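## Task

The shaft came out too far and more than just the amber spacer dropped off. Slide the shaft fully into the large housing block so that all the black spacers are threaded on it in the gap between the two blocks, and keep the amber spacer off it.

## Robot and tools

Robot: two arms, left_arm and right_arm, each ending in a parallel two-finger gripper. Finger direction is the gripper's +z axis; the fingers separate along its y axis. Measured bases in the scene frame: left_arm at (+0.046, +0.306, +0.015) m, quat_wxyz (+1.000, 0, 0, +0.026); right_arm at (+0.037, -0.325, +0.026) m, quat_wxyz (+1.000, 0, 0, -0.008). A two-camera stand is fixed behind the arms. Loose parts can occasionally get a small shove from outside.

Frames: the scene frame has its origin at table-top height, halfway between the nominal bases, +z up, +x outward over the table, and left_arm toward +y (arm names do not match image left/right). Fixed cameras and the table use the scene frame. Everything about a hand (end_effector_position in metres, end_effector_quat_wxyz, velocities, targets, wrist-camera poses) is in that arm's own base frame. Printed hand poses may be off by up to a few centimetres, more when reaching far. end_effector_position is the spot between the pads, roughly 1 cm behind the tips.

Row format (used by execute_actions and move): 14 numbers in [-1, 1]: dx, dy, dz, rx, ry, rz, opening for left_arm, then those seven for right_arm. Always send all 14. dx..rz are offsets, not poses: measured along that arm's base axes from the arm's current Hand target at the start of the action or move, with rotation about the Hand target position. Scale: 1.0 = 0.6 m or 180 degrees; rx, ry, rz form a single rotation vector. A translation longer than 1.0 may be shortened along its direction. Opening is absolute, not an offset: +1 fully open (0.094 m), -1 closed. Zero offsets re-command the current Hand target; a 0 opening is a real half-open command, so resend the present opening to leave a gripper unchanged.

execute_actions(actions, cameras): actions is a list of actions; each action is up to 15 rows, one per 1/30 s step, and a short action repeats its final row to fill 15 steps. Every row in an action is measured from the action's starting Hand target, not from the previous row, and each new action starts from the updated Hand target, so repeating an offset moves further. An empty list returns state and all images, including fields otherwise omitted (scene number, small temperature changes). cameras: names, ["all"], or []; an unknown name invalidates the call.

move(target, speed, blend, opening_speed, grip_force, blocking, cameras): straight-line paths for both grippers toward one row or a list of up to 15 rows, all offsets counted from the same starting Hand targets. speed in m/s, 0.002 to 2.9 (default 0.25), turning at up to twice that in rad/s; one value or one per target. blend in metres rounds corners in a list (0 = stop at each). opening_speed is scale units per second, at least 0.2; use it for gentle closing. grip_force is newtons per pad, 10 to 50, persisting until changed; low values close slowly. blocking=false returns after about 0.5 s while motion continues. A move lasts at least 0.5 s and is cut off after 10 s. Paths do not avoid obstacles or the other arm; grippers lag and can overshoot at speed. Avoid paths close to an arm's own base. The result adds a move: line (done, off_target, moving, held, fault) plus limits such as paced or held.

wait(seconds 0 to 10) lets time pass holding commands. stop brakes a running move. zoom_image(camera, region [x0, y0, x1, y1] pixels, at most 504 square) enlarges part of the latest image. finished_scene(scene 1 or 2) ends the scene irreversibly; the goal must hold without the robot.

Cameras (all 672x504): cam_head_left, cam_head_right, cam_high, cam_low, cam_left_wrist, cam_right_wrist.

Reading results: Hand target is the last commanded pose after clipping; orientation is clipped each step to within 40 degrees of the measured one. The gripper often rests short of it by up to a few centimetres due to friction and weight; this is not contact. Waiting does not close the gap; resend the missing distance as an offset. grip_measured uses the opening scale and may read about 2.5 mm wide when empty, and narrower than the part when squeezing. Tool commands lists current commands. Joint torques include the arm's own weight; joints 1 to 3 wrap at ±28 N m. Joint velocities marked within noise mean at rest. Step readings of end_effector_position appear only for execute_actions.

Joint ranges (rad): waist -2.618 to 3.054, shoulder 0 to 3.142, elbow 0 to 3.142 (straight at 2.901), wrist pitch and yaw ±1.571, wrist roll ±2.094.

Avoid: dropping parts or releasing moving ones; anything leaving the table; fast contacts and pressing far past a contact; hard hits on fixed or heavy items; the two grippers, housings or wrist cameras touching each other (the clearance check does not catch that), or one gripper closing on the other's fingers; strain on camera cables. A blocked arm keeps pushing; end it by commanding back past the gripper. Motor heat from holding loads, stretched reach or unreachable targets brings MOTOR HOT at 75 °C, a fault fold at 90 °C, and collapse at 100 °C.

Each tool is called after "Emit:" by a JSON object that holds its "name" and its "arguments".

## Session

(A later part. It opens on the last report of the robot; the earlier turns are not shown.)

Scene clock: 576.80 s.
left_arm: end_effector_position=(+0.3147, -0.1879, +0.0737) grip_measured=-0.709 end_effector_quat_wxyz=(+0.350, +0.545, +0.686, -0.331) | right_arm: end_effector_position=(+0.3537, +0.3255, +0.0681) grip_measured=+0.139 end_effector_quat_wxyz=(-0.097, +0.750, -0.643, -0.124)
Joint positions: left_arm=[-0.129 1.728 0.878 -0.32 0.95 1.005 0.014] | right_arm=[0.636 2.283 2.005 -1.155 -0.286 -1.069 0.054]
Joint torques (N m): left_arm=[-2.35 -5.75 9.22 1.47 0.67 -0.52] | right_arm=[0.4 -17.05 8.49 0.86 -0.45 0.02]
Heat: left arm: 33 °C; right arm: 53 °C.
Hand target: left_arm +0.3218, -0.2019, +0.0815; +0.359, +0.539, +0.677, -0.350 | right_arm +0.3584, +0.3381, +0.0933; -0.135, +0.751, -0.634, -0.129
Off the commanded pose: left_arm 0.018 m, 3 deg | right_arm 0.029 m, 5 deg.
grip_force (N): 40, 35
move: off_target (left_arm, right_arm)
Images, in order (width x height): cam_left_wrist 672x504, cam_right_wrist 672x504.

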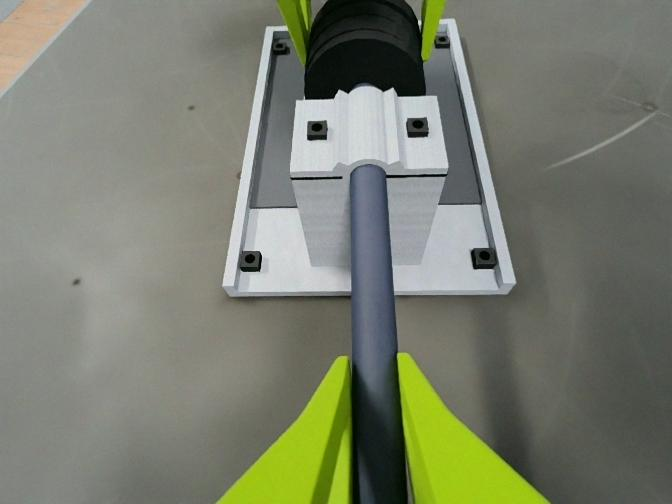

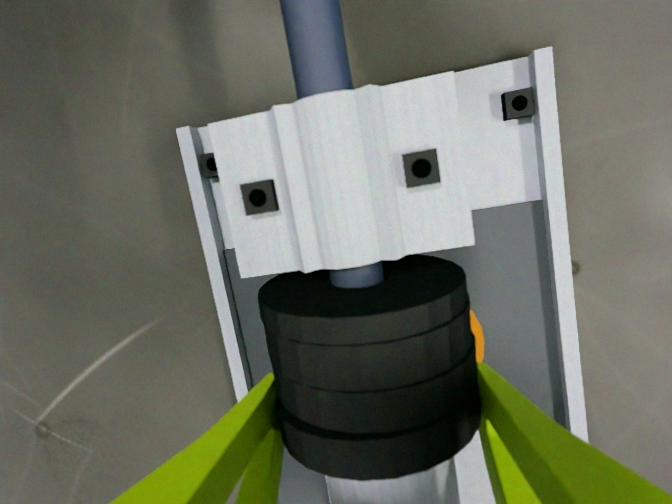

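Emit:
{"name": "move", "arguments": {"target": [0.0010,-0.0045,0.0015,0.0106,-0.0546,0,-0.82, 0,0,0,0,0,0,0.02], "speed": 0.1, "cameras": []}}

Emit:
{"name": "move", "arguments": {"target": [0.0010,-0.0045,0.0015,-0.0106,0.0546,0,-0.82, 0,0,0,0,0,0,0.02], "speed": 0.1, "cameras": ["cam_right_wrist","cam_left_wrist"]}}

Emit:
{"name": "zoom_image", "arguments": {"camera": "cam_right_wrist", "region": [236, 240, 516, 504]}}

Scene clock: 579.33 s.
left_arm: end_effector_position=(+0.3156, -0.1923, +0.0737) grip_measured=-0.709 end_effector_quat_wxyz=(+0.384, +0.565, +0.665, -0.302) | right_arm: end_effector_position=(+0.3538, +0.3254, +0.0681) grip_measured=+0.139 end_effector_quat_wxyz=(-0.097, +0.750, -0.643, -0.124)
Joint positions: left_arm=[-0.149 1.692 0.809 -0.179 0.929 1 0.014] | right_arm=[0.636 2.283 2.005 -1.155 -0.286 -1.069 0.054]
Joint torques (N m): left_arm=[-3.06 -8.64 6 2.08 0.27 -0.38] | right_arm=[0.4 -17.06 8.47 0.86 -0.44 0.02]
Heat: left arm: 33 °C; right arm: 53 °C.
Hand target: left_arm +0.3223, -0.2047, +0.0824; +0.406, +0.573, +0.650, -0.291 | right_arm +0.3584, +0.3381, +0.0933; -0.135, +0.751, -0.634, -0.129
Off the commanded pose: left_arm 0.017 m, 3 deg | right_arm 0.029 m, 5 deg.
grip_force (N): 40, 35
move: off_target (left_arm, right_arm)
No camera images: "cameras" was empty.

Scene clock: 580.70 s.
left_arm: end_effector_position=(+0.3155, -0.1927, +0.0738) grip_measured=-0.709 end_effector_quat_wxyz=(+0.348, +0.547, +0.687, -0.328) | right_arm: end_effector_position=(+0.3538, +0.3254, +0.0681) grip_measured=+0.139 end_effector_quat_wxyz=(-0.097, +0.750, -0.643, -0.124)
Joint positions: left_arm=[-0.148 1.727 0.883 -0.309 0.935 0.984 0.014] | right_arm=[0.636 2.283 2.005 -1.155 -0.286 -1.069 0.054]
Joint torques (N m): left_arm=[-2.15 -5.81 9.4 1.54 0.74 -0.55] | right_arm=[0.4 -17.05 8.49 0.86 -0.45 0.02]
Heat: left arm: 33 °C; right arm: 53 °C.
Hand target: left_arm +0.3229, -0.2074, +0.0833; +0.359, +0.539, +0.677, -0.350 | right_arm +0.3584, +0.3381, +0.0933; -0.135, +0.751, -0.634, -0.129
Off the commanded pose: left_arm 0.019 m, 3 deg | right_arm 0.029 m, 5 deg.
grip_force (N): 40, 35
move: off_target (left_arm, right_arm)
Images, in order (width x height): cam_left_wrist 672x504, cam_right_wrist 672x504.

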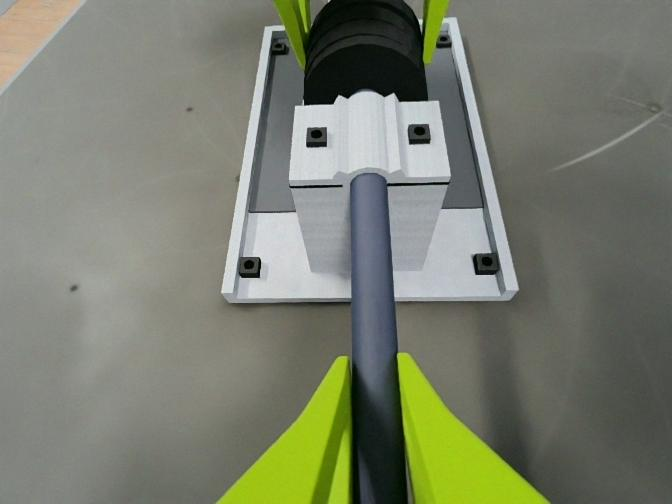

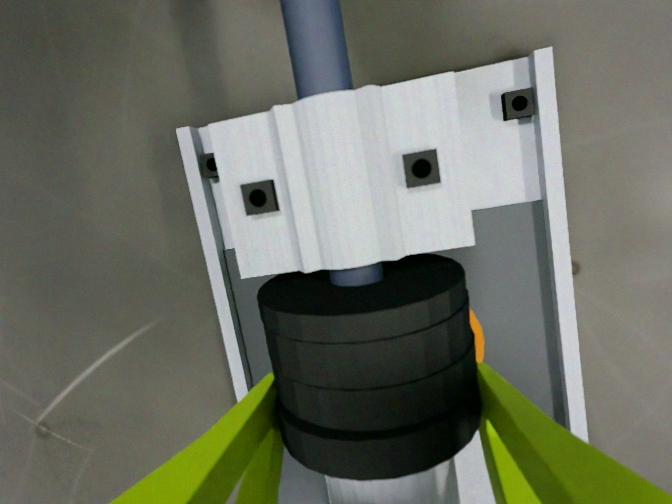

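Scaled by 1.800 from the camera's 672x504 image, which has a finer 960x720 frame.

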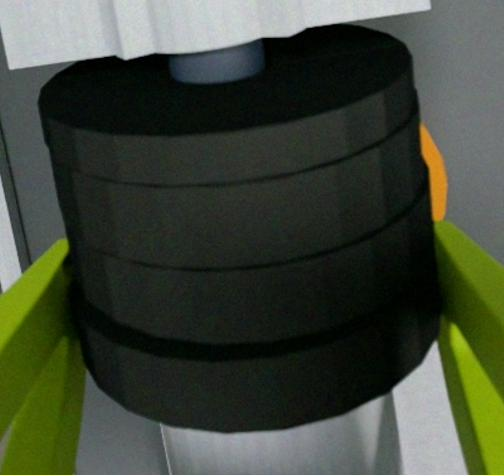

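Emit:
{"name": "move", "arguments": {"target": [0.0008,-0.0035,0.0010,0.0106,-0.0546,0,-0.82, 0,0,0,0,0,0,0.02], "speed": 0.1, "cameras": ["cam_right_wrist"]}}

Scene clock: 583.20 s.
left_arm: end_effector_position=(+0.3177, -0.2045, +0.0746) grip_measured=-0.709 end_effector_quat_wxyz=(+0.386, +0.573, +0.661, -0.294) | right_arm: end_effector_position=(+0.3538, +0.3254, +0.0681) grip_measured=+0.139 end_effector_quat_wxyz=(-0.097, +0.750, -0.643, -0.124)
Joint positions: left_arm=[-0.192 1.694 0.813 -0.133 0.898 0.963 0.014] | right_arm=[0.636 2.283 2.005 -1.155 -0.286 -1.069 0.054]
Joint torques (N m): left_arm=[-0.59 -8.58 6.2 1.86 0.42 -0.24] | right_arm=[0.4 -17.06 8.49 0.86 -0.44 0.02]
Heat: left arm: 33 °C; right arm: 54 °C.
Hand target: left_arm +0.3234, -0.2094, +0.0840; +0.407, +0.573, +0.650, -0.291 | right_arm +0.3584, +0.3381, +0.0933; -0.135, +0.751, -0.634, -0.129
Off the commanded pose: left_arm 0.012 m, 3 deg | right_arm 0.029 m, 5 deg.
grip_force (N): 40, 35
move: off_target (left_arm, right_arm)
Images, in order (width x height): cam_right_wrist 672x504.

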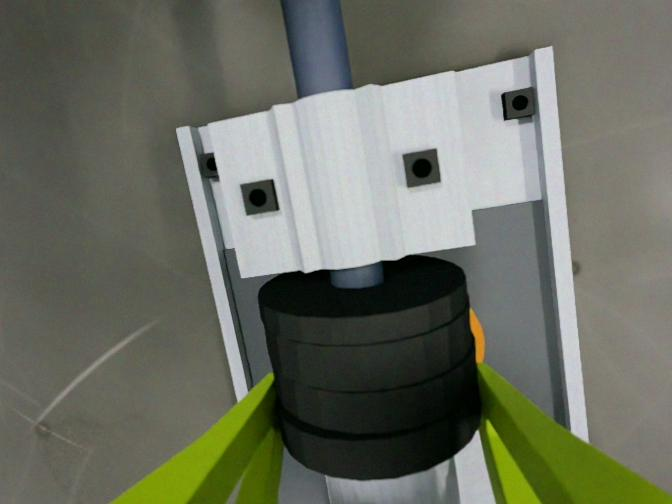

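Emit:
{"name": "move", "arguments": {"target": [[0,0,0,0,0,0,-0.82, 0,0,0,0,0,0,0.5]], "speed": 0.05, "opening_speed": 0.5, "cameras": ["cam_right_wrist","cam_left_wrist"]}}

Scene clock: 588.20 s.
left_arm: end_effector_position=(+0.3185, -0.2053, +0.0750) grip_measured=-0.709 end_effector_quat_wxyz=(+0.387, +0.573, +0.661, -0.292) | right_arm: end_effector_position=(+0.3540, +0.3257, +0.0682) grip_measured=+0.498 end_effector_quat_wxyz=(-0.098, +0.750, -0.643, -0.124)
Joint positions: left_arm=[-0.195 1.694 0.813 -0.126 0.895 0.958 0.014] | right_arm=[0.636 2.283 2.005 -1.154 -0.286 -1.068 0.07]
Joint torques (N m): left_arm=[-0.36 -8.58 6.19 1.82 0.43 -0.2] | right_arm=[0.4 -17.05 8.5 0.85 -0.44 0.02]
Heat: left arm: 33 °C; right arm: 54 °C.
Hand target: left_arm +0.3234, -0.2095, +0.0840; +0.407, +0.573, +0.650, -0.291 | right_arm +0.3583, +0.3381, +0.0933; -0.135, +0.751, -0.634, -0.129
Off the commanded pose: left_arm 0.011 m, 3 deg | right_arm 0.028 m, 4 deg.
grip_force (N): 40, 35
move: off_target (left_arm, right_arm)
Images, in order (width x height): cam_left_wrist 672x504, cam_right_wrist 672x504.

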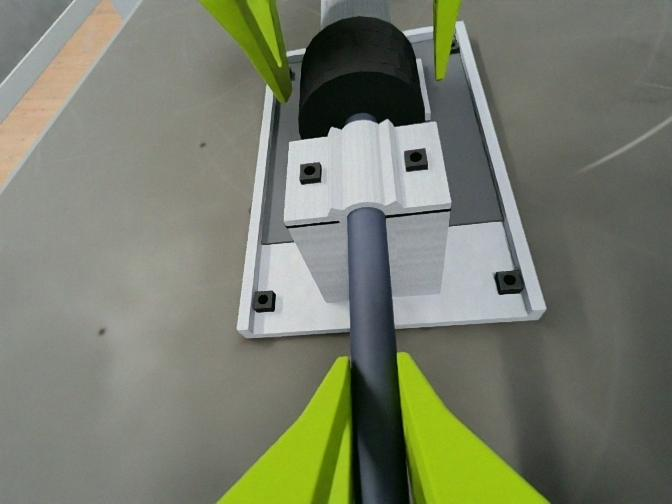

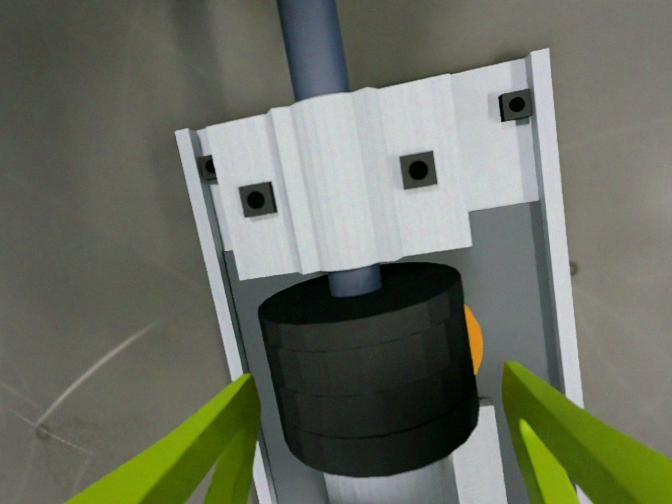

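Emit:
{"name": "move", "arguments": {"target": [[0,0,0,0,0,0,-0.82,0,-0.02,0.06,0,0,0,0.5],[0,0,0,0,0,0,-0.82,0,-0.08,0.22,0,0,0,0.5]], "speed": [0.08,0.2], "blend": 0.01, "cameras": ["cam_head_left","cam_high"]}}

Scene clock: 592.13 s.
left_arm: end_effector_position=(+0.3185, -0.2053, +0.0750) grip_measured=-0.709 end_effector_quat_wxyz=(+0.387, +0.573, +0.661, -0.292) | right_arm: end_effector_position=(+0.3631, +0.2888, +0.2018) grip_measured=+0.498 end_effector_quat_wxyz=(-0.150, +0.742, -0.644, -0.113)
Joint positions: left_arm=[-0.195 1.694 0.813 -0.126 0.895 0.958 0.014] | right_arm=[0.552 2.213 2.413 -1.544 -0.306 -1.125 0.07]
Joint torques (N m): left_arm=[-0.38 -8.59 6.17 1.81 0.43 -0.2] | right_arm=[-0.24 -15.92 8.09 0.71 -0.47 -0.09]
Heat: left arm: 34 °C; right arm: 53 °C.
Hand target: left_arm +0.3234, -0.2095, +0.0840; +0.407, +0.573, +0.650, -0.291 | right_arm +0.3584, +0.2900, +0.2253; -0.135, +0.751, -0.634, -0.129
Off the commanded pose: left_arm 0.011 m, 3 deg | right_arm 0.024 m, 3 deg.
joint sent to its limit (right arm) — joint 4 (wrist pitch), lower limit. The joint targets are off in orientation, not in position.
grip_force (N): 40, 35
move: off_target (left_arm, right_arm)
Images, in order (width x height): cam_head_left 672x504, cam_high 672x504.

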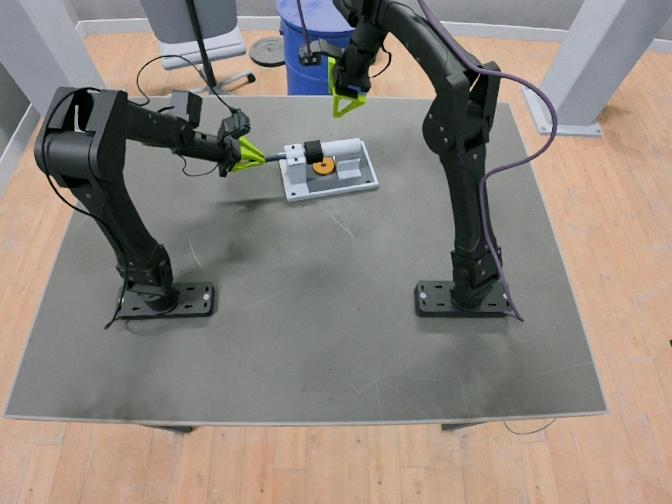

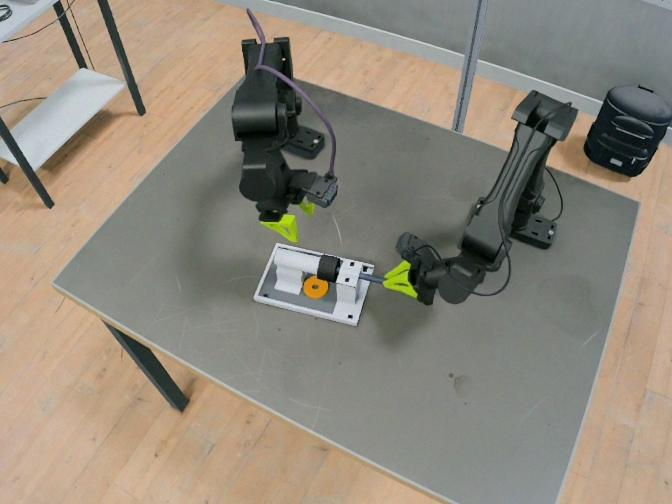

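Emit:
{"name": "execute_actions", "arguments": {"actions": [], "cameras": ["cam_head_left","cam_left_wrist"]}}

Emit:
{"name": "zoom_image", "arguments": {"camera": "cam_head_left", "region": [220, 110, 390, 220]}}

Scene clock: 592.50 s.
left_arm: end_effector_position=(+0.3185, -0.2053, +0.0750) grip_measured=-0.709 end_effector_quat_wxyz=(+0.387, +0.573, +0.661, -0.292) | right_arm: end_effector_position=(+0.3630, +0.2887, +0.2017) grip_measured=+0.498 end_effector_quat_wxyz=(-0.150, +0.742, -0.643, -0.113)
Joint positions: left_arm=[-0.195 1.694 0.813 -0.126 0.895 0.958 0.014] | right_arm=[0.552 2.213 2.413 -1.544 -0.306 -1.125 0.07]
Joint velocities: within noise
Joint torques (N m): left_arm=[-0.38 -8.58 6.17 1.81 0.44 -0.2] | right_arm=[-0.23 -15.9 8.09 0.73 -0.47 -0.09]
Motor temperatures (°C): left_arm=[25 28 33 34 25 23 29] | right_arm=[25 53 30 27 24 25 26]
Heat: left arm: 34 °C; right arm: 53 °C.
Hand target: left_arm +0.3234, -0.2095, +0.0840; +0.407, +0.573, +0.650, -0.291 | right_arm +0.3584, +0.2900, +0.2253; -0.135, +0.751, -0.634, -0.129
Tool commands: left_gripper/opening=-0.82 right_gripper/opening=+0.5
Off the commanded pose: left_arm 0.011 m, 3 deg | right_arm 0.024 m, 3 deg.
grip_force (N): 40, 35
Images, in order (width x height): cam_head_left 672x504, cam_left_wrist 672x504.

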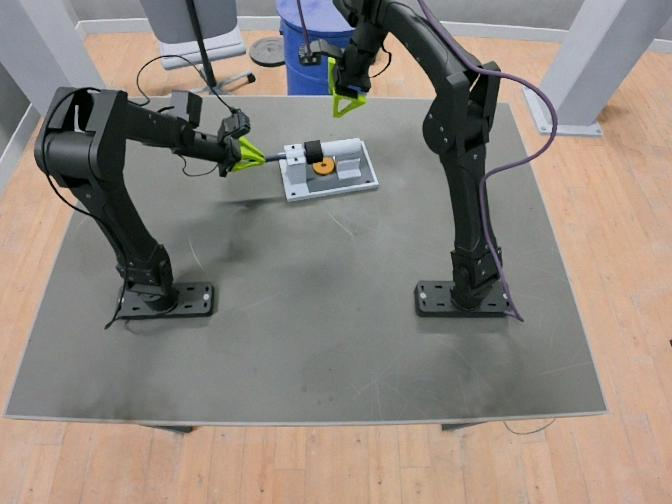

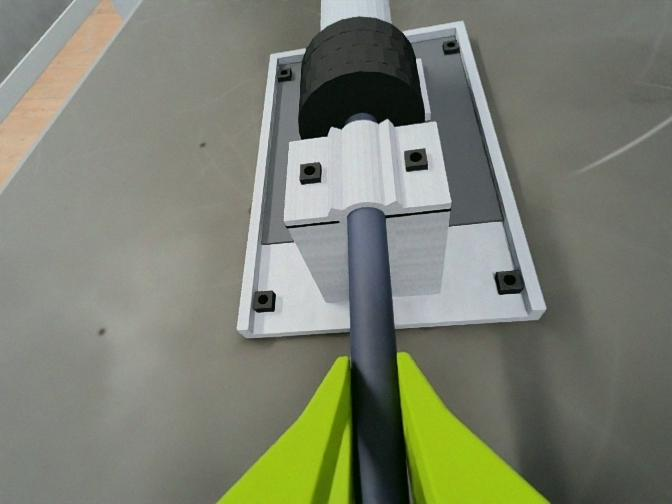

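Scaled by 2.965 from the camera's 672x504 image, which has a finer 960x720 frame.

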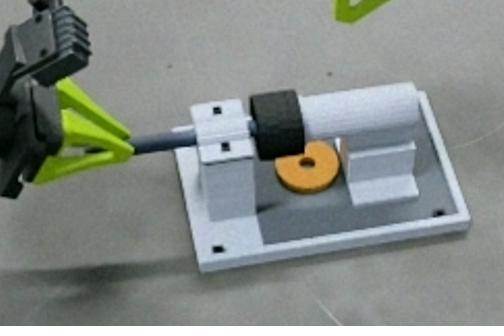

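Emit:
{"name": "move", "arguments": {"target": [[0.001,-0.009,0,-0.0106,0.0546,0,-0.82,-0.2,-0.2,0,0,0,0,0.5],[0.002,-0.0165,0.003,0,0,0,-0.82,-0.25,-0.25,0,0,0,0,0.5],[0.003,-0.024,0.006,-0.0106,0.0546,0,-0.82,-0.25,-0.25,0,0,0,0,0.5]], "speed": [0.15,0.05,0.05], "blend": 0, "cameras": []}}

Scene clock: 599.07 s.
left_arm: end_effector_position=(+0.3193, -0.2168, +0.0749) grip_measured=-0.709 end_effector_quat_wxyz=(+0.351, +0.550, +0.683, -0.328) | right_arm: end_effector_position=(+0.2180, +0.1403, +0.2215) grip_measured=+0.498 end_effector_quat_wxyz=(-0.130, +0.752, -0.636, -0.116)
Joint positions: left_arm=[-0.222 1.742 0.888 -0.208 0.908 0.883 0.014] | right_arm=[0.339 1.443 1.527 -1.543 -0.332 -1.38 0.07]
Joint torques (N m): left_arm=[-0.14 -7.36 9.68 1.31 0.72 -0.4] | right_arm=[-0.62 -7.47 5.09 0.49 -0.51 -0.09]
Heat: left arm: 34 °C; right arm: 51 °C.
Hand target: left_arm +0.3253, -0.2239, +0.0876; +0.359, +0.539, +0.677, -0.350 | right_arm +0.2084, +0.1400, +0.2253; -0.135, +0.751, -0.634, -0.129
Off the commanded pose: left_arm 0.016 m, 3 deg | right_arm 0.010 m, 2 deg.
joint sent to its limit (right arm) — joint 4 (wrist pitch), lower limit. The joint targets still meet the commanded pose.
grip_force (N): 40, 35
move: off_target (left_arm)
No camera images: "cameras" was empty.

Emit:
{"name": "move", "arguments": {"target": [[0.001,-0.0065,0.0015,0.0106,-0.0546,0,-0.82,0,0,0,0,0,0,0.5],[0.002,-0.013,0.002,0,0,0,-0.82,0,0,0,0,0,0,0.5]], "speed": [0.05,0.05], "blend": 0, "cameras": ["cam_head_left","cam_left_wrist"]}}

Emit:
{"name": "zoom_image", "arguments": {"camera": "cam_head_left", "region": [220, 110, 390, 220]}}

Scene clock: 603.63 s.
left_arm: end_effector_position=(+0.3206, -0.2254, +0.0752) grip_measured=-0.709 end_effector_quat_wxyz=(+0.351, +0.551, +0.682, -0.328) | right_arm: end_effector_position=(+0.2180, +0.1403, +0.2215) grip_measured=+0.498 end_effector_quat_wxyz=(-0.130, +0.752, -0.636, -0.116)
Joint positions: left_arm=[-0.248 1.749 0.893 -0.178 0.894 0.848 0.014] | right_arm=[0.339 1.443 1.527 -1.543 -0.332 -1.38 0.07]
Joint torques (N m): left_arm=[0.13 -7.69 9.78 1.32 0.72 -0.4] | right_arm=[-0.64 -7.47 5.09 0.49 -0.51 -0.1]
Heat: left arm: 33 °C; right arm: 49 °C.
Hand target: left_arm +0.3265, -0.2317, +0.0888; +0.359, +0.539, +0.677, -0.350 | right_arm +0.2084, +0.1400, +0.2253; -0.135, +0.751, -0.634, -0.129
Off the commanded pose: left_arm 0.016 m, 3 deg | right_arm 0.010 m, 2 deg.
joint sent to its limit (right arm) — joint 4 (wrist pitch), lower limit. The joint targets still meet the commanded pose.
grip_force (N): 40, 35
move: off_target (left_arm)
Images, in order (width x height): cam_head_left 672x504, cam_left_wrist 672x504.

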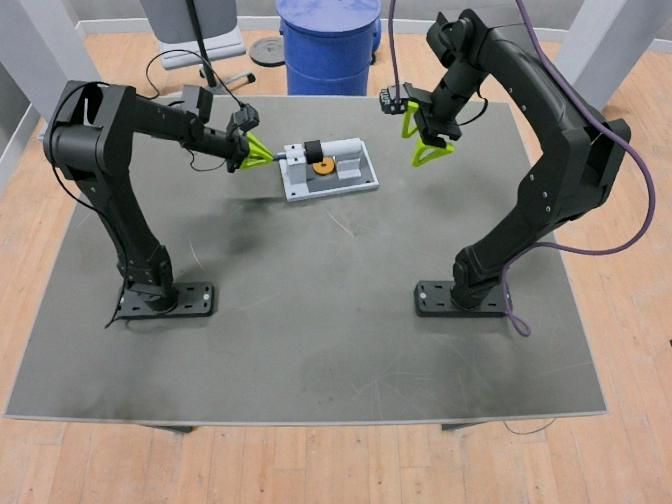

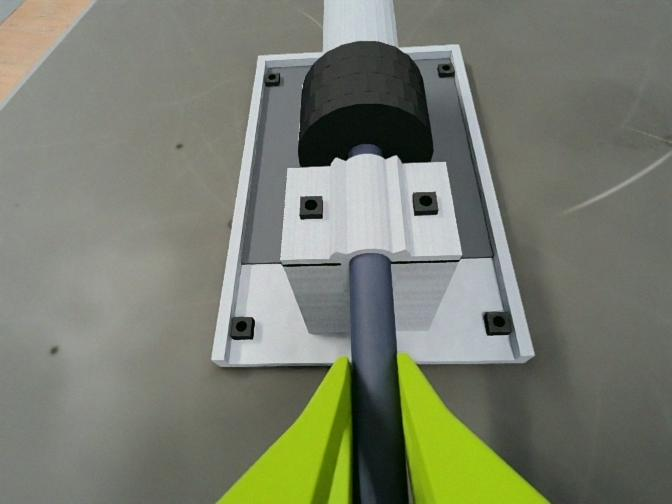

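Scaled by 2.965 from the camera's 672x504 image, which has a finer 960x720 frame.

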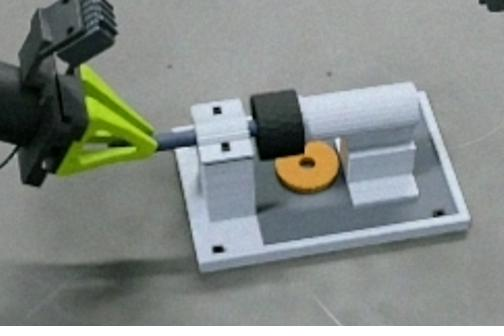

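Emit:
{"name": "move", "arguments": {"target": [[0.001,-0.0065,0.001,0.0106,-0.0546,0,-0.82,0,0,0,0,0,0,0.5],[0.002,-0.012,0.0015,0,0,0,-0.82,0,0,0,0,0,0,0.5]], "speed": [0.05,0.05], "blend": 0, "cameras": ["cam_left_wrist"]}}

Scene clock: 608.23 s.
left_arm: end_effector_position=(+0.3217, -0.2331, +0.0755) grip_measured=-0.709 end_effector_quat_wxyz=(+0.351, +0.551, +0.682, -0.327) | right_arm: end_effector_position=(+0.2180, +0.1403, +0.2215) grip_measured=+0.498 end_effector_quat_wxyz=(-0.130, +0.752, -0.636, -0.116)
Joint positions: left_arm=[-0.272 1.756 0.898 -0.153 0.882 0.818 0.014] | right_arm=[0.339 1.443 1.527 -1.543 -0.332 -1.38 0.07]
Joint velocities: left_arm=[within noise] | right_arm=[0.002 -0.022 0.002 0.037 -0.154 -0.007 0]
Joint torques (N m): left_arm=[0.34 -7.95 9.84 1.33 0.73 -0.39] | right_arm=[-0.64 -7.47 5.09 0.49 -0.51 -0.1]
Motor temperatures (°C): left_arm=[25 28 33 33 25 23 29] | right_arm=[25 47 29 27 24 25 26]
Heat: left arm: 33 °C; right arm: 47 °C.
Hand target: left_arm +0.3276, -0.2389, +0.0896; +0.359, +0.539, +0.677, -0.350 | right_arm +0.2084, +0.1400, +0.2253; -0.135, +0.751, -0.634, -0.129
Off the commanded pose: left_arm 0.016 m, 3 deg | right_arm 0.010 m, 2 deg.
joint sent to its limit (right arm) — joint 4 (wrist pitch), lower limit. The joint targets still meet the commanded pose.
grip_force (N): 40, 35
move: off_target (left_arm)
Images, in order (width x height): cam_left_wrist 672x504.

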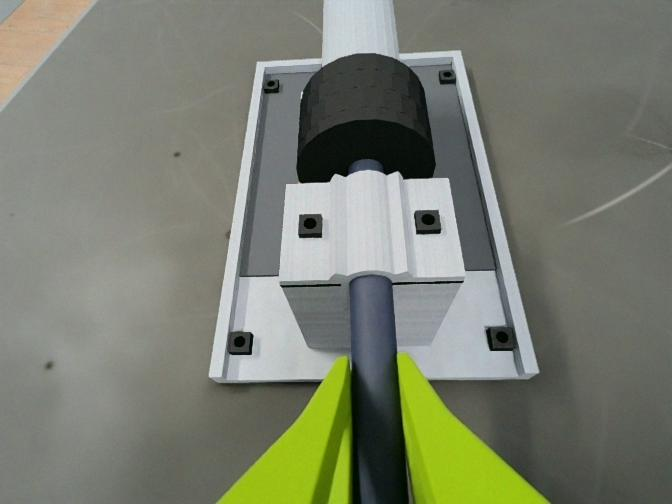

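Emit:
{"name": "move", "arguments": {"target": [[0.001,-0.005,0.0008,0.0106,-0.0546,0,-0.82,0,0,0,0,0,0,0.5],[0.002,-0.010,0.001,0,0,0,-0.82,0,0,0,0,0,0,0.5]], "speed": [0.05,0.05], "blend": 0, "cameras": ["cam_left_wrist"]}}

Scene clock: 613.17 s.
left_arm: end_effector_position=(+0.3228, -0.2392, +0.0757) grip_measured=-0.709 end_effector_quat_wxyz=(+0.351, +0.551, +0.682, -0.327) | right_arm: end_effector_position=(+0.2180, +0.1403, +0.2215) grip_measured=+0.498 end_effector_quat_wxyz=(-0.130, +0.752, -0.636, -0.116)
Joint positions: left_arm=[-0.29 1.763 0.905 -0.135 0.872 0.794 0.014] | right_arm=[0.339 1.443 1.527 -1.543 -0.332 -1.38 0.07]
Joint torques (N m): left_arm=[0.4 -8.14 9.89 1.37 0.72 -0.39] | right_arm=[-0.65 -7.47 5.09 0.49 -0.51 -0.1]
Heat: left arm: 33 °C; right arm: 46 °C.
Hand target: left_arm +0.3288, -0.2449, +0.0903; +0.359, +0.539, +0.677, -0.350 | right_arm +0.2084, +0.1400, +0.2253; -0.135, +0.751, -0.634, -0.129
Off the commanded pose: left_arm 0.017 m, 3 deg | right_arm 0.010 m, 2 deg.
joint sent to its limit (right arm) — joint 4 (wrist pitch), lower limit. The joint targets still meet the commanded pose.
grip_force (N): 40, 35
move: off_target (left_arm)
Images, in order (width x height): cam_left_wrist 672x504.

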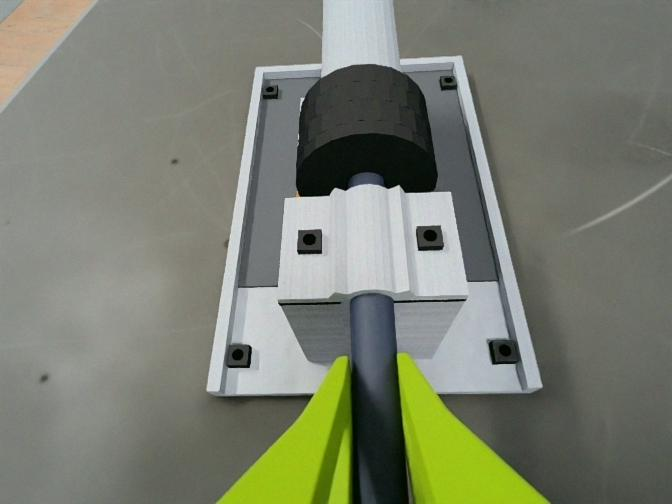

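Emit:
{"name": "move", "arguments": {"target": [[0.0008,-0.004,0.0003,0.0106,-0.0546,0,-0.82,0,0,0,0,0,0,0.5],[0.0016,-0.008,0.0006,0,0,0,-0.82,0,0,0,0,0,0,0.5]], "speed": [0.05,0.05], "blend": 0, "cameras": ["cam_left_wrist"]}}

Scene clock: 617.53 s.
left_arm: end_effector_position=(+0.3235, -0.2439, +0.0758) grip_measured=-0.709 end_effector_quat_wxyz=(+0.351, +0.551, +0.683, -0.328) | right_arm: end_effector_position=(+0.2180, +0.1403, +0.2215) grip_measured=+0.498 end_effector_quat_wxyz=(-0.130, +0.752, -0.636, -0.116)
Joint positions: left_arm=[-0.303 1.768 0.91 -0.122 0.865 0.776 0.014] | right_arm=[0.339 1.443 1.527 -1.543 -0.332 -1.38 0.07]
Joint torques (N m): left_arm=[0.4 -8.21 9.94 1.39 0.71 -0.39] | right_arm=[-0.64 -7.47 5.08 0.49 -0.51 -0.1]
Heat: left arm: 33 °C; right arm: 45 °C.
Hand target: left_arm +0.3298, -0.2497, +0.0906; +0.359, +0.539, +0.677, -0.350 | right_arm +0.2084, +0.1400, +0.2253; -0.135, +0.751, -0.634, -0.129
Off the commanded pose: left_arm 0.017 m, 3 deg | right_arm 0.010 m, 2 deg.
joint sent to its limit (right arm) — joint 4 (wrist pitch), lower limit. The joint targets still meet the commanded pose.
grip_force (N): 40, 35
move: off_target (left_arm)
Images, in order (width x height): cam_left_wrist 672x504.

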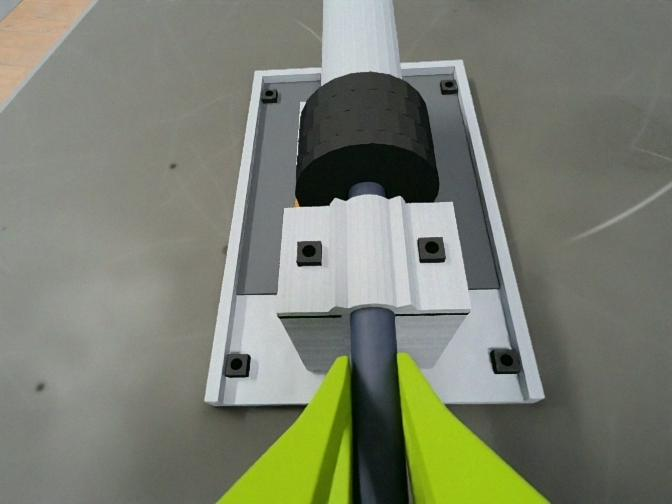

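Emit:
{"name": "move", "arguments": {"target": [[0.0008,-0.004,0.0001,0.0106,-0.0546,0,-0.82,0,0,0,0,0,0,0.5],[0.0014,-0.007,0.0002,0,0,0,-0.82,0,0,0,0,0,0,0.5]], "speed": [0.05,0.05], "blend": 0, "cameras": ["cam_left_wrist","cam_head_left","cam_low"]}}

Emit:
{"name": "zoom_image", "arguments": {"camera": "cam_head_left", "region": [230, 110, 390, 220]}}

Scene clock: 622.07 s.
left_arm: end_effector_position=(+0.3235, -0.2443, +0.0757) grip_measured=-0.709 end_effector_quat_wxyz=(+0.348, +0.549, +0.685, -0.328) | right_arm: end_effector_position=(+0.2180, +0.1403, +0.2215) grip_measured=+0.498 end_effector_quat_wxyz=(-0.130, +0.752, -0.636, -0.116)
Joint positions: left_arm=[-0.305 1.769 0.915 -0.13 0.861 0.771 0.014] | right_arm=[0.339 1.443 1.527 -1.543 -0.332 -1.38 0.07]
Joint torques (N m): left_arm=[-0.4 -7.79 10.14 1.54 0.69 -0.46] | right_arm=[-0.64 -7.49 5.09 0.49 -0.51 -0.1]
Heat: left arm: 34 °C; right arm: 44 °C.
Hand target: left_arm +0.3307, -0.2539, +0.0907; +0.359, +0.539, +0.677, -0.350 | right_arm +0.2084, +0.1400, +0.2253; -0.135, +0.751, -0.634, -0.129
Off the commanded pose: left_arm 0.019 m, 3 deg | right_arm 0.010 m, 2 deg.
joint sent to its limit (right arm) — joint 4 (wrist pitch), lower limit. The joint targets still meet the commanded pose.
grip_force (N): 40, 35
move: off_target (left_arm)
Images, in order (width x height): cam_head_left 672x504, cam_low 672x504, cam_left_wrist 672x504.

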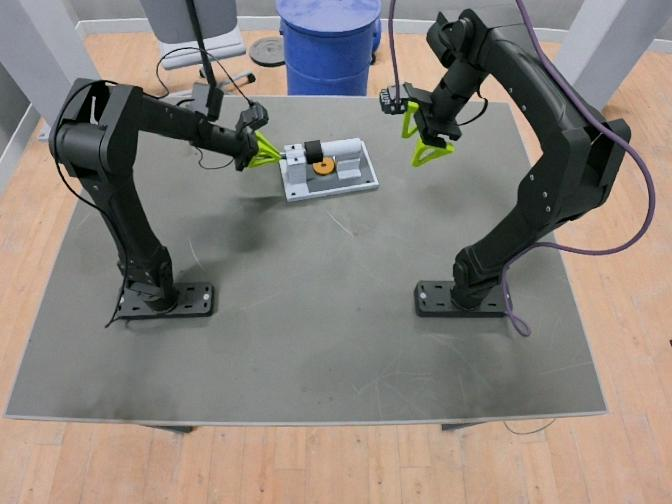

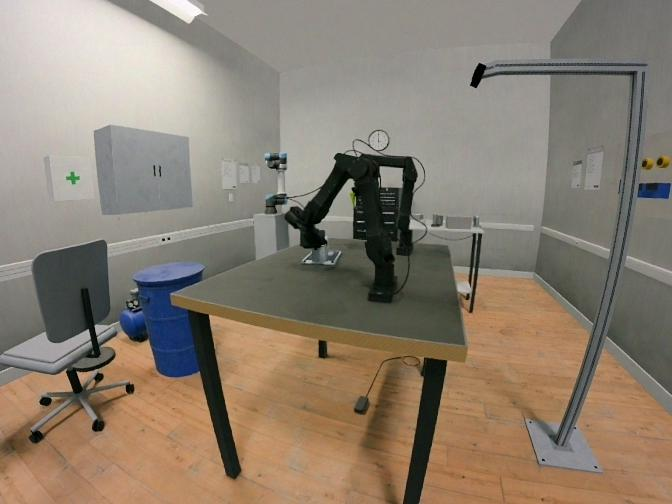

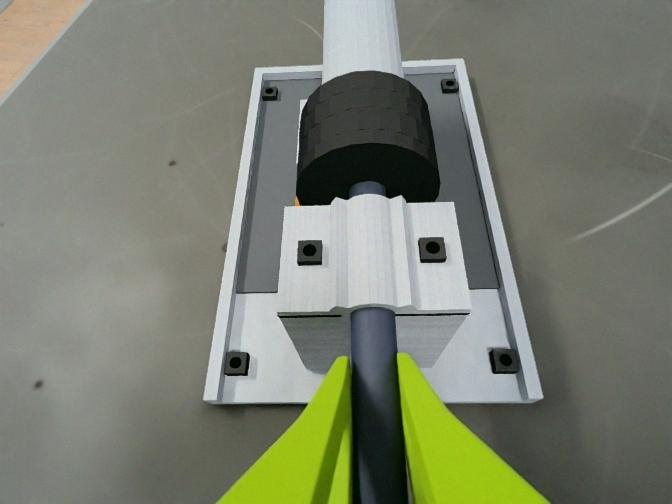

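Scaled by 3.150 from the camera's 672x504 image, which has a finer 960x720 frame.

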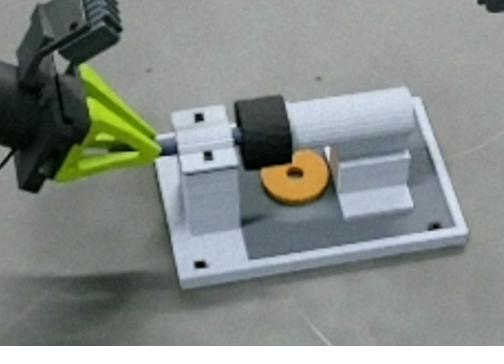

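Emit:
{"name": "move", "arguments": {"target": [[0.001,-0.005,0.0008,0.0106,-0.0546,0,-0.82,0,0,0,0,0,0,0.5],[0.0018,-0.009,0.0016,0,0,0,-0.82,0,0,0,0,0,0,0.5]], "speed": [0.05,0.05], "blend": 0, "cameras": ["cam_left_wrist"]}}

Scene clock: 626.80 s.
left_arm: end_effector_position=(+0.3235, -0.2447, +0.0757) grip_measured=-0.709 end_effector_quat_wxyz=(+0.343, +0.548, +0.689, -0.327) | right_arm: end_effector_position=(+0.2180, +0.1403, +0.2215) grip_measured=+0.498 end_effector_quat_wxyz=(-0.130, +0.752, -0.636, -0.116)
Joint positions: left_arm=[-0.309 1.768 0.922 -0.145 0.851 0.765 0.014] | right_arm=[0.339 1.443 1.527 -1.543 -0.332 -1.38 0.07]
Joint torques (N m): left_arm=[-1.32 -7.36 10.4 1.73 0.71 -0.55] | right_arm=[-0.64 -7.47 5.08 0.49 -0.51 -0.09]
Heat: left arm: 34 °C; right arm: 43 °C.
Hand target: left_arm +0.3317, -0.2593, +0.0917; +0.359, +0.539, +0.677, -0.350 | right_arm +0.2084, +0.1400, +0.2253; -0.135, +0.751, -0.634, -0.129
Off the commanded pose: left_arm 0.023 m, 4 deg | right_arm 0.010 m, 2 deg.
joint sent to its limit (right arm) — joint 4 (wrist pitch), lower limit. The joint targets still meet the commanded pose.
grip_force (N): 40, 35
move: off_target (left_arm)
Images, in order (width x height): cam_left_wrist 672x504.

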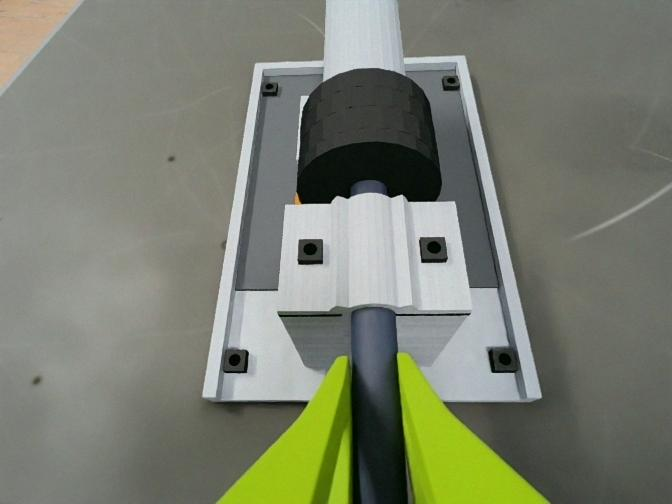

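Emit:
{"name": "move", "arguments": {"target": [[0.0,-0.002,0.0,0.0106,-0.0546,0,-0.82,0,0,0,0,0,0,0.5],[0.0,-0.002,0.0,0,0,0,-0.82,0,0,0,0,0,0,0.5]], "speed": [0.08,0.08], "blend": 0, "cameras": []}}

Scene clock: 631.57 s.
left_arm: end_effector_position=(+0.3236, -0.2447, +0.0756) grip_measured=-0.709 end_effector_quat_wxyz=(+0.343, +0.548, +0.690, -0.326) | right_arm: end_effector_position=(+0.2180, +0.1403, +0.2215) grip_measured=+0.498 end_effector_quat_wxyz=(-0.130, +0.752, -0.636, -0.116)
Joint positions: left_arm=[-0.31 1.767 0.923 -0.146 0.849 0.764 0.014] | right_arm=[0.339 1.443 1.527 -1.543 -0.332 -1.38 0.07]
Joint torques (N m): left_arm=[-1.51 -7.23 10.45 1.76 0.71 -0.57] | right_arm=[-0.65 -7.47 5.09 0.49 -0.51 -0.09]
Motor temperatures (°C): left_arm=[25 29 33 34 26 24 29] | right_arm=[25 42 28 27 24 25 25]
Heat: left arm: 34 °C; right arm: 42 °C.
Hand target: left_arm +0.3318, -0.2604, +0.0916; +0.359, +0.539, +0.677, -0.350 | right_arm +0.2084, +0.1400, +0.2253; -0.135, +0.751, -0.634, -0.129
Off the commanded pose: left_arm 0.024 m, 4 deg | right_arm 0.010 m, 2 deg.
joint sent to its limit (right arm) — joint 4 (wrist pitch), lower limit. The joint targets still meet the commanded pose.
grip_force (N): 40, 35
move: off_target (left_arm)
No camera images: "cameras" was empty.

Emit:
{"name": "move", "arguments": {"target": [[-0.0038,0.0196,-0.004,0,0,0,-0.82,0,0,0,0,0,0,0.5]], "speed": 0.03, "cameras": []}}

Scene clock: 633.20 s.
left_arm: end_effector_position=(+0.3245, -0.2428, +0.0759) grip_measured=-0.709 end_effector_quat_wxyz=(+0.345, +0.547, +0.688, -0.329) | right_arm: end_effector_position=(+0.2180, +0.1403, +0.2215) grip_measured=+0.498 end_effector_quat_wxyz=(-0.130, +0.752, -0.636, -0.116)
Joint positions: left_arm=[-0.301 1.771 0.923 -0.146 0.861 0.773 0.014] | right_arm=[0.339 1.443 1.527 -1.543 -0.332 -1.38 0.07]
Joint torques (N m): left_arm=[0.46 -8.34 8.55 1.58 0.76 -0.31] | right_arm=[-0.64 -7.47 5.08 0.49 -0.5 -0.09]
Heat: left arm: 34 °C; right arm: 42 °C.
Hand target: left_arm +0.3295, -0.2487, +0.0893; +0.359, +0.539, +0.677, -0.350 | right_arm +0.2084, +0.1400, +0.2253; -0.135, +0.751, -0.634, -0.129
Off the commanded pose: left_arm 0.015 m, 3 deg | right_arm 0.010 m, 2 deg.
joint sent to its limit (right arm) — joint 4 (wrist pitch), lower limit. The joint targets still meet the commanded pose.
grip_force (N): 40, 35
move: off_target (left_arm)
No camera images: "cameras" was empty.

Emit:
{"name": "move", "arguments": {"target": [[0,0,0,0,0,0,-0.35,0,0,0,0,0,0,0.5]], "opening_speed": 0.5, "cameras": ["cam_left_wrist","cam_head_left"]}}

Emit:
{"name": "zoom_image", "arguments": {"camera": "cam_head_left", "region": [230, 110, 390, 220]}}

Scene clock: 636.70 s.
left_arm: end_effector_position=(+0.3237, -0.2466, +0.0817) grip_measured=-0.353 end_effector_quat_wxyz=(+0.349, +0.539, +0.685, -0.346) | right_arm: end_effector_position=(+0.2180, +0.1403, +0.2215) grip_measured=+0.498 end_effector_quat_wxyz=(-0.130, +0.752, -0.636, -0.116)
Joint positions: left_arm=[-0.301 1.771 0.923 -0.127 0.895 0.741 0.03] | right_arm=[0.339 1.443 1.527 -1.543 -0.332 -1.38 0.07]
Joint torques (N m): left_arm=[0.43 -8.35 8.34 1.47 0.46 -0.04] | right_arm=[-0.61 -7.47 5.09 0.49 -0.51 -0.1]
Heat: left arm: 34 °C; right arm: 41 °C.
Hand target: left_arm +0.3295, -0.2487, +0.0894; +0.359, +0.539, +0.677, -0.350 | right_arm +0.2084, +0.1400, +0.2253; -0.135, +0.751, -0.634, -0.129
Off the commanded pose: left_arm 0.010 m, 2 deg | right_arm 0.010 m, 2 deg.
joint sent to its limit (right arm) — joint 4 (wrist pitch), lower limit. The joint targets still meet the commanded pose.
grip_force (N): 40, 35
move: done
Images, in order (width x height): cam_head_left 672x504, cam_left_wrist 672x504.

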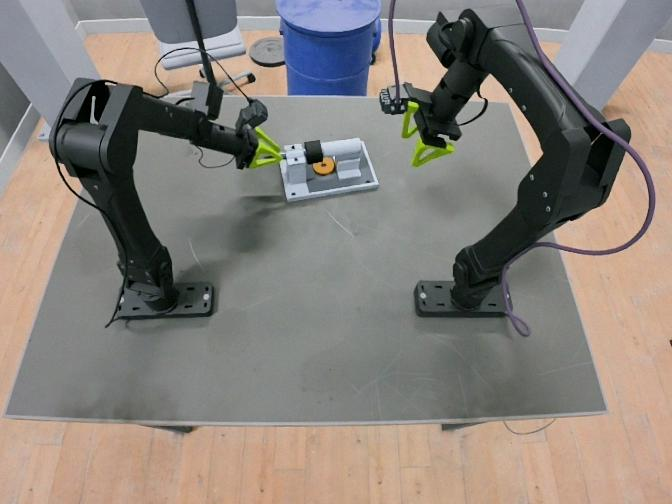

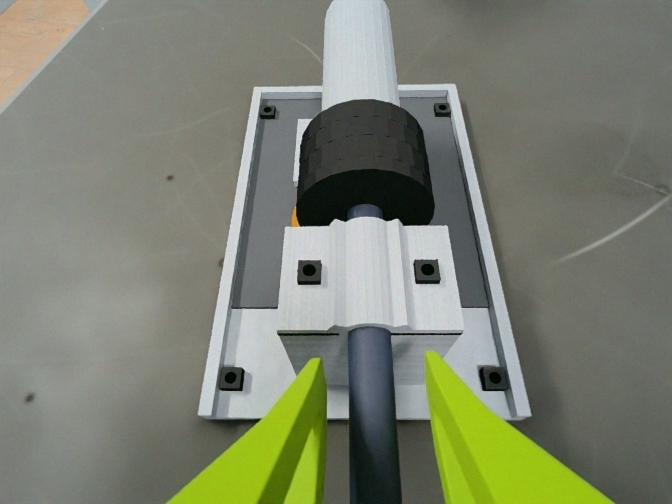

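Scaled by 3.150 from the camera's 672x504 image, which has a finer 960x720 frame.

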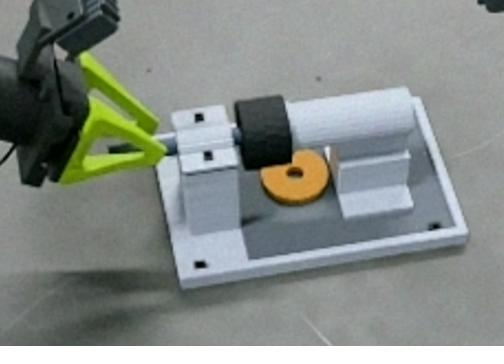

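Emit:
{"name": "move", "arguments": {"target": [[-0.0157,0.111,0.0717,0,0,0,-0.35,0,0,0,0,0,0,0.5],[-0.03,0.222,0.18,0,0,0,-0.35,0,0,0,0,0,0,0.5]], "speed": [0.08,0.15], "blend": 0.01, "cameras": ["cam_left_wrist","cam_head_left","cam_high"]}}

Emit:
{"name": "zoom_image", "arguments": {"camera": "cam_head_left", "region": [240, 120, 390, 210]}}

Emit:
{"name": "zoom_image", "arguments": {"camera": "cam_high", "region": [240, 230, 420, 340]}}

Scene clock: 639.97 s.
left_arm: end_effector_position=(+0.3074, -0.1150, +0.1918) grip_measured=-0.353 end_effector_quat_wxyz=(+0.352, +0.540, +0.682, -0.344) | right_arm: end_effector_position=(+0.2180, +0.1403, +0.2215) grip_measured=+0.498 end_effector_quat_wxyz=(-0.130, +0.752, -0.636, -0.116)
Joint positions: left_arm=[0.129 1.647 1.299 -1.227 1.03 1.471 0.03] | right_arm=[0.339 1.443 1.527 -1.543 -0.332 -1.38 0.07]
Joint torques (N m): left_arm=[0.21 -6.23 9.07 0.39 0.57 0.08] | right_arm=[-0.66 -7.47 5.09 0.48 -0.51 -0.09]
Heat: left arm: 34 °C; right arm: 41 °C.
Hand target: left_arm +0.3115, -0.1155, +0.1973; +0.359, +0.539, +0.677, -0.350 | right_arm +0.2084, +0.1400, +0.2253; -0.135, +0.751, -0.634, -0.129
Off the commanded pose: left_arm 0.007 m, 1 deg | right_arm 0.010 m, 2 deg.
joint sent to its limit (right arm) — joint 4 (wrist pitch), lower limit. The joint targets still meet the commanded pose.
grip_force (N): 40, 35
move: done
Images, in order (width x height): cam_head_left 672x504, cam_high 672x504, cam_left_wrist 672x504.

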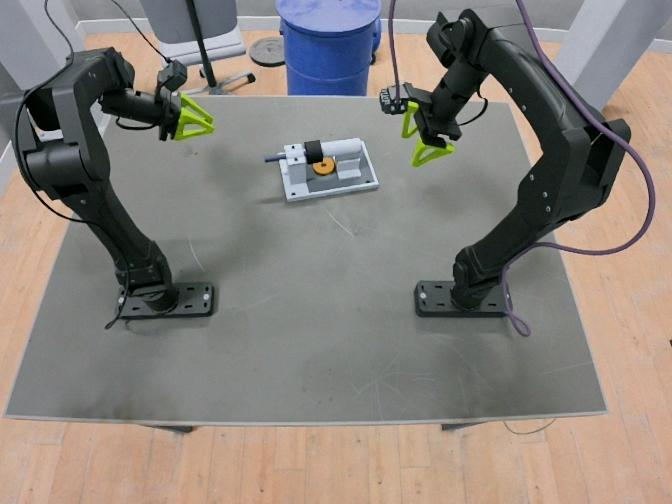

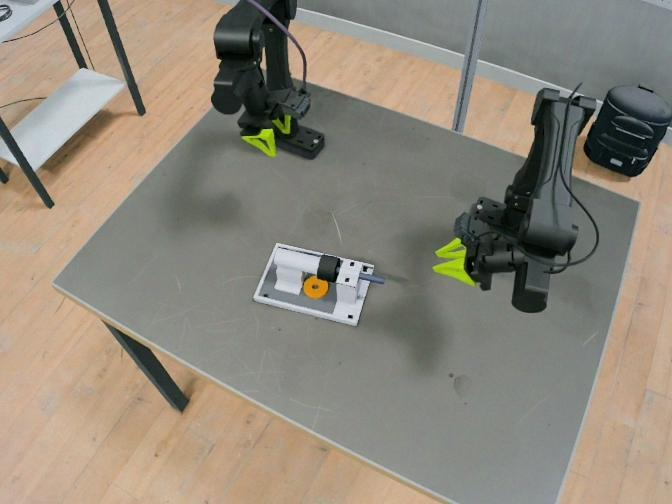

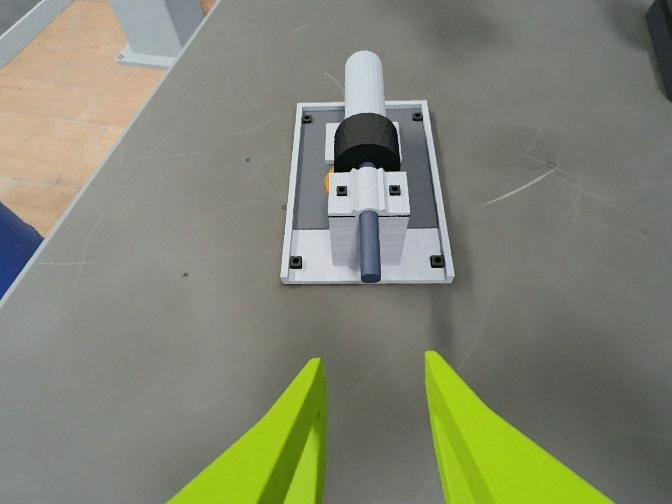

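Scaled by 3.360 from the camera's 672x504 image, which has a finer 960x720 frame.

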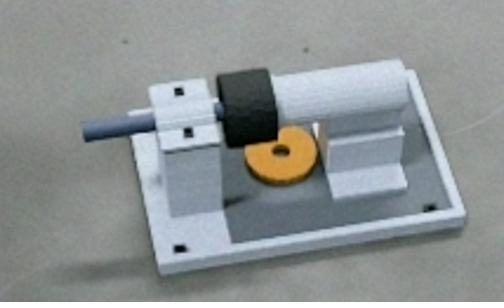

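Scaled by 2.800 from the camera's 672x504 image, which has a finer 960x720 frame.

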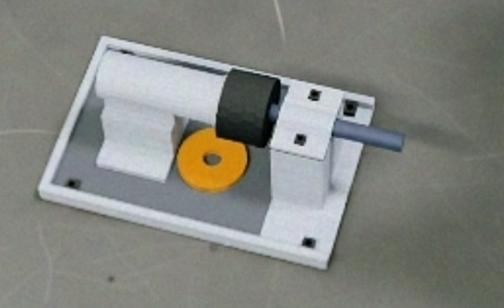

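Emit:
{"name": "zoom_image", "arguments": {"camera": "cam_left_wrist", "region": [280, 40, 460, 290]}}

Scaled by 2.016 from the camera's 672x504 image, which has a finer 960x720 frame.

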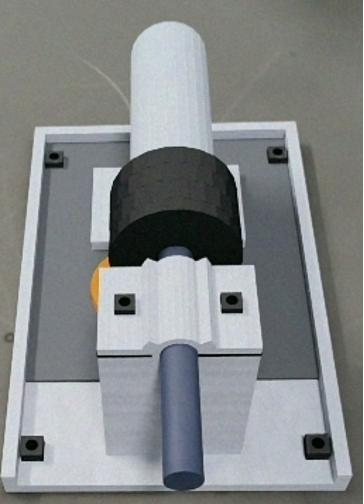

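Emit:
{"name": "finished_scene", "arguments": {"scene": 2}}

The scene is finished: the task was done.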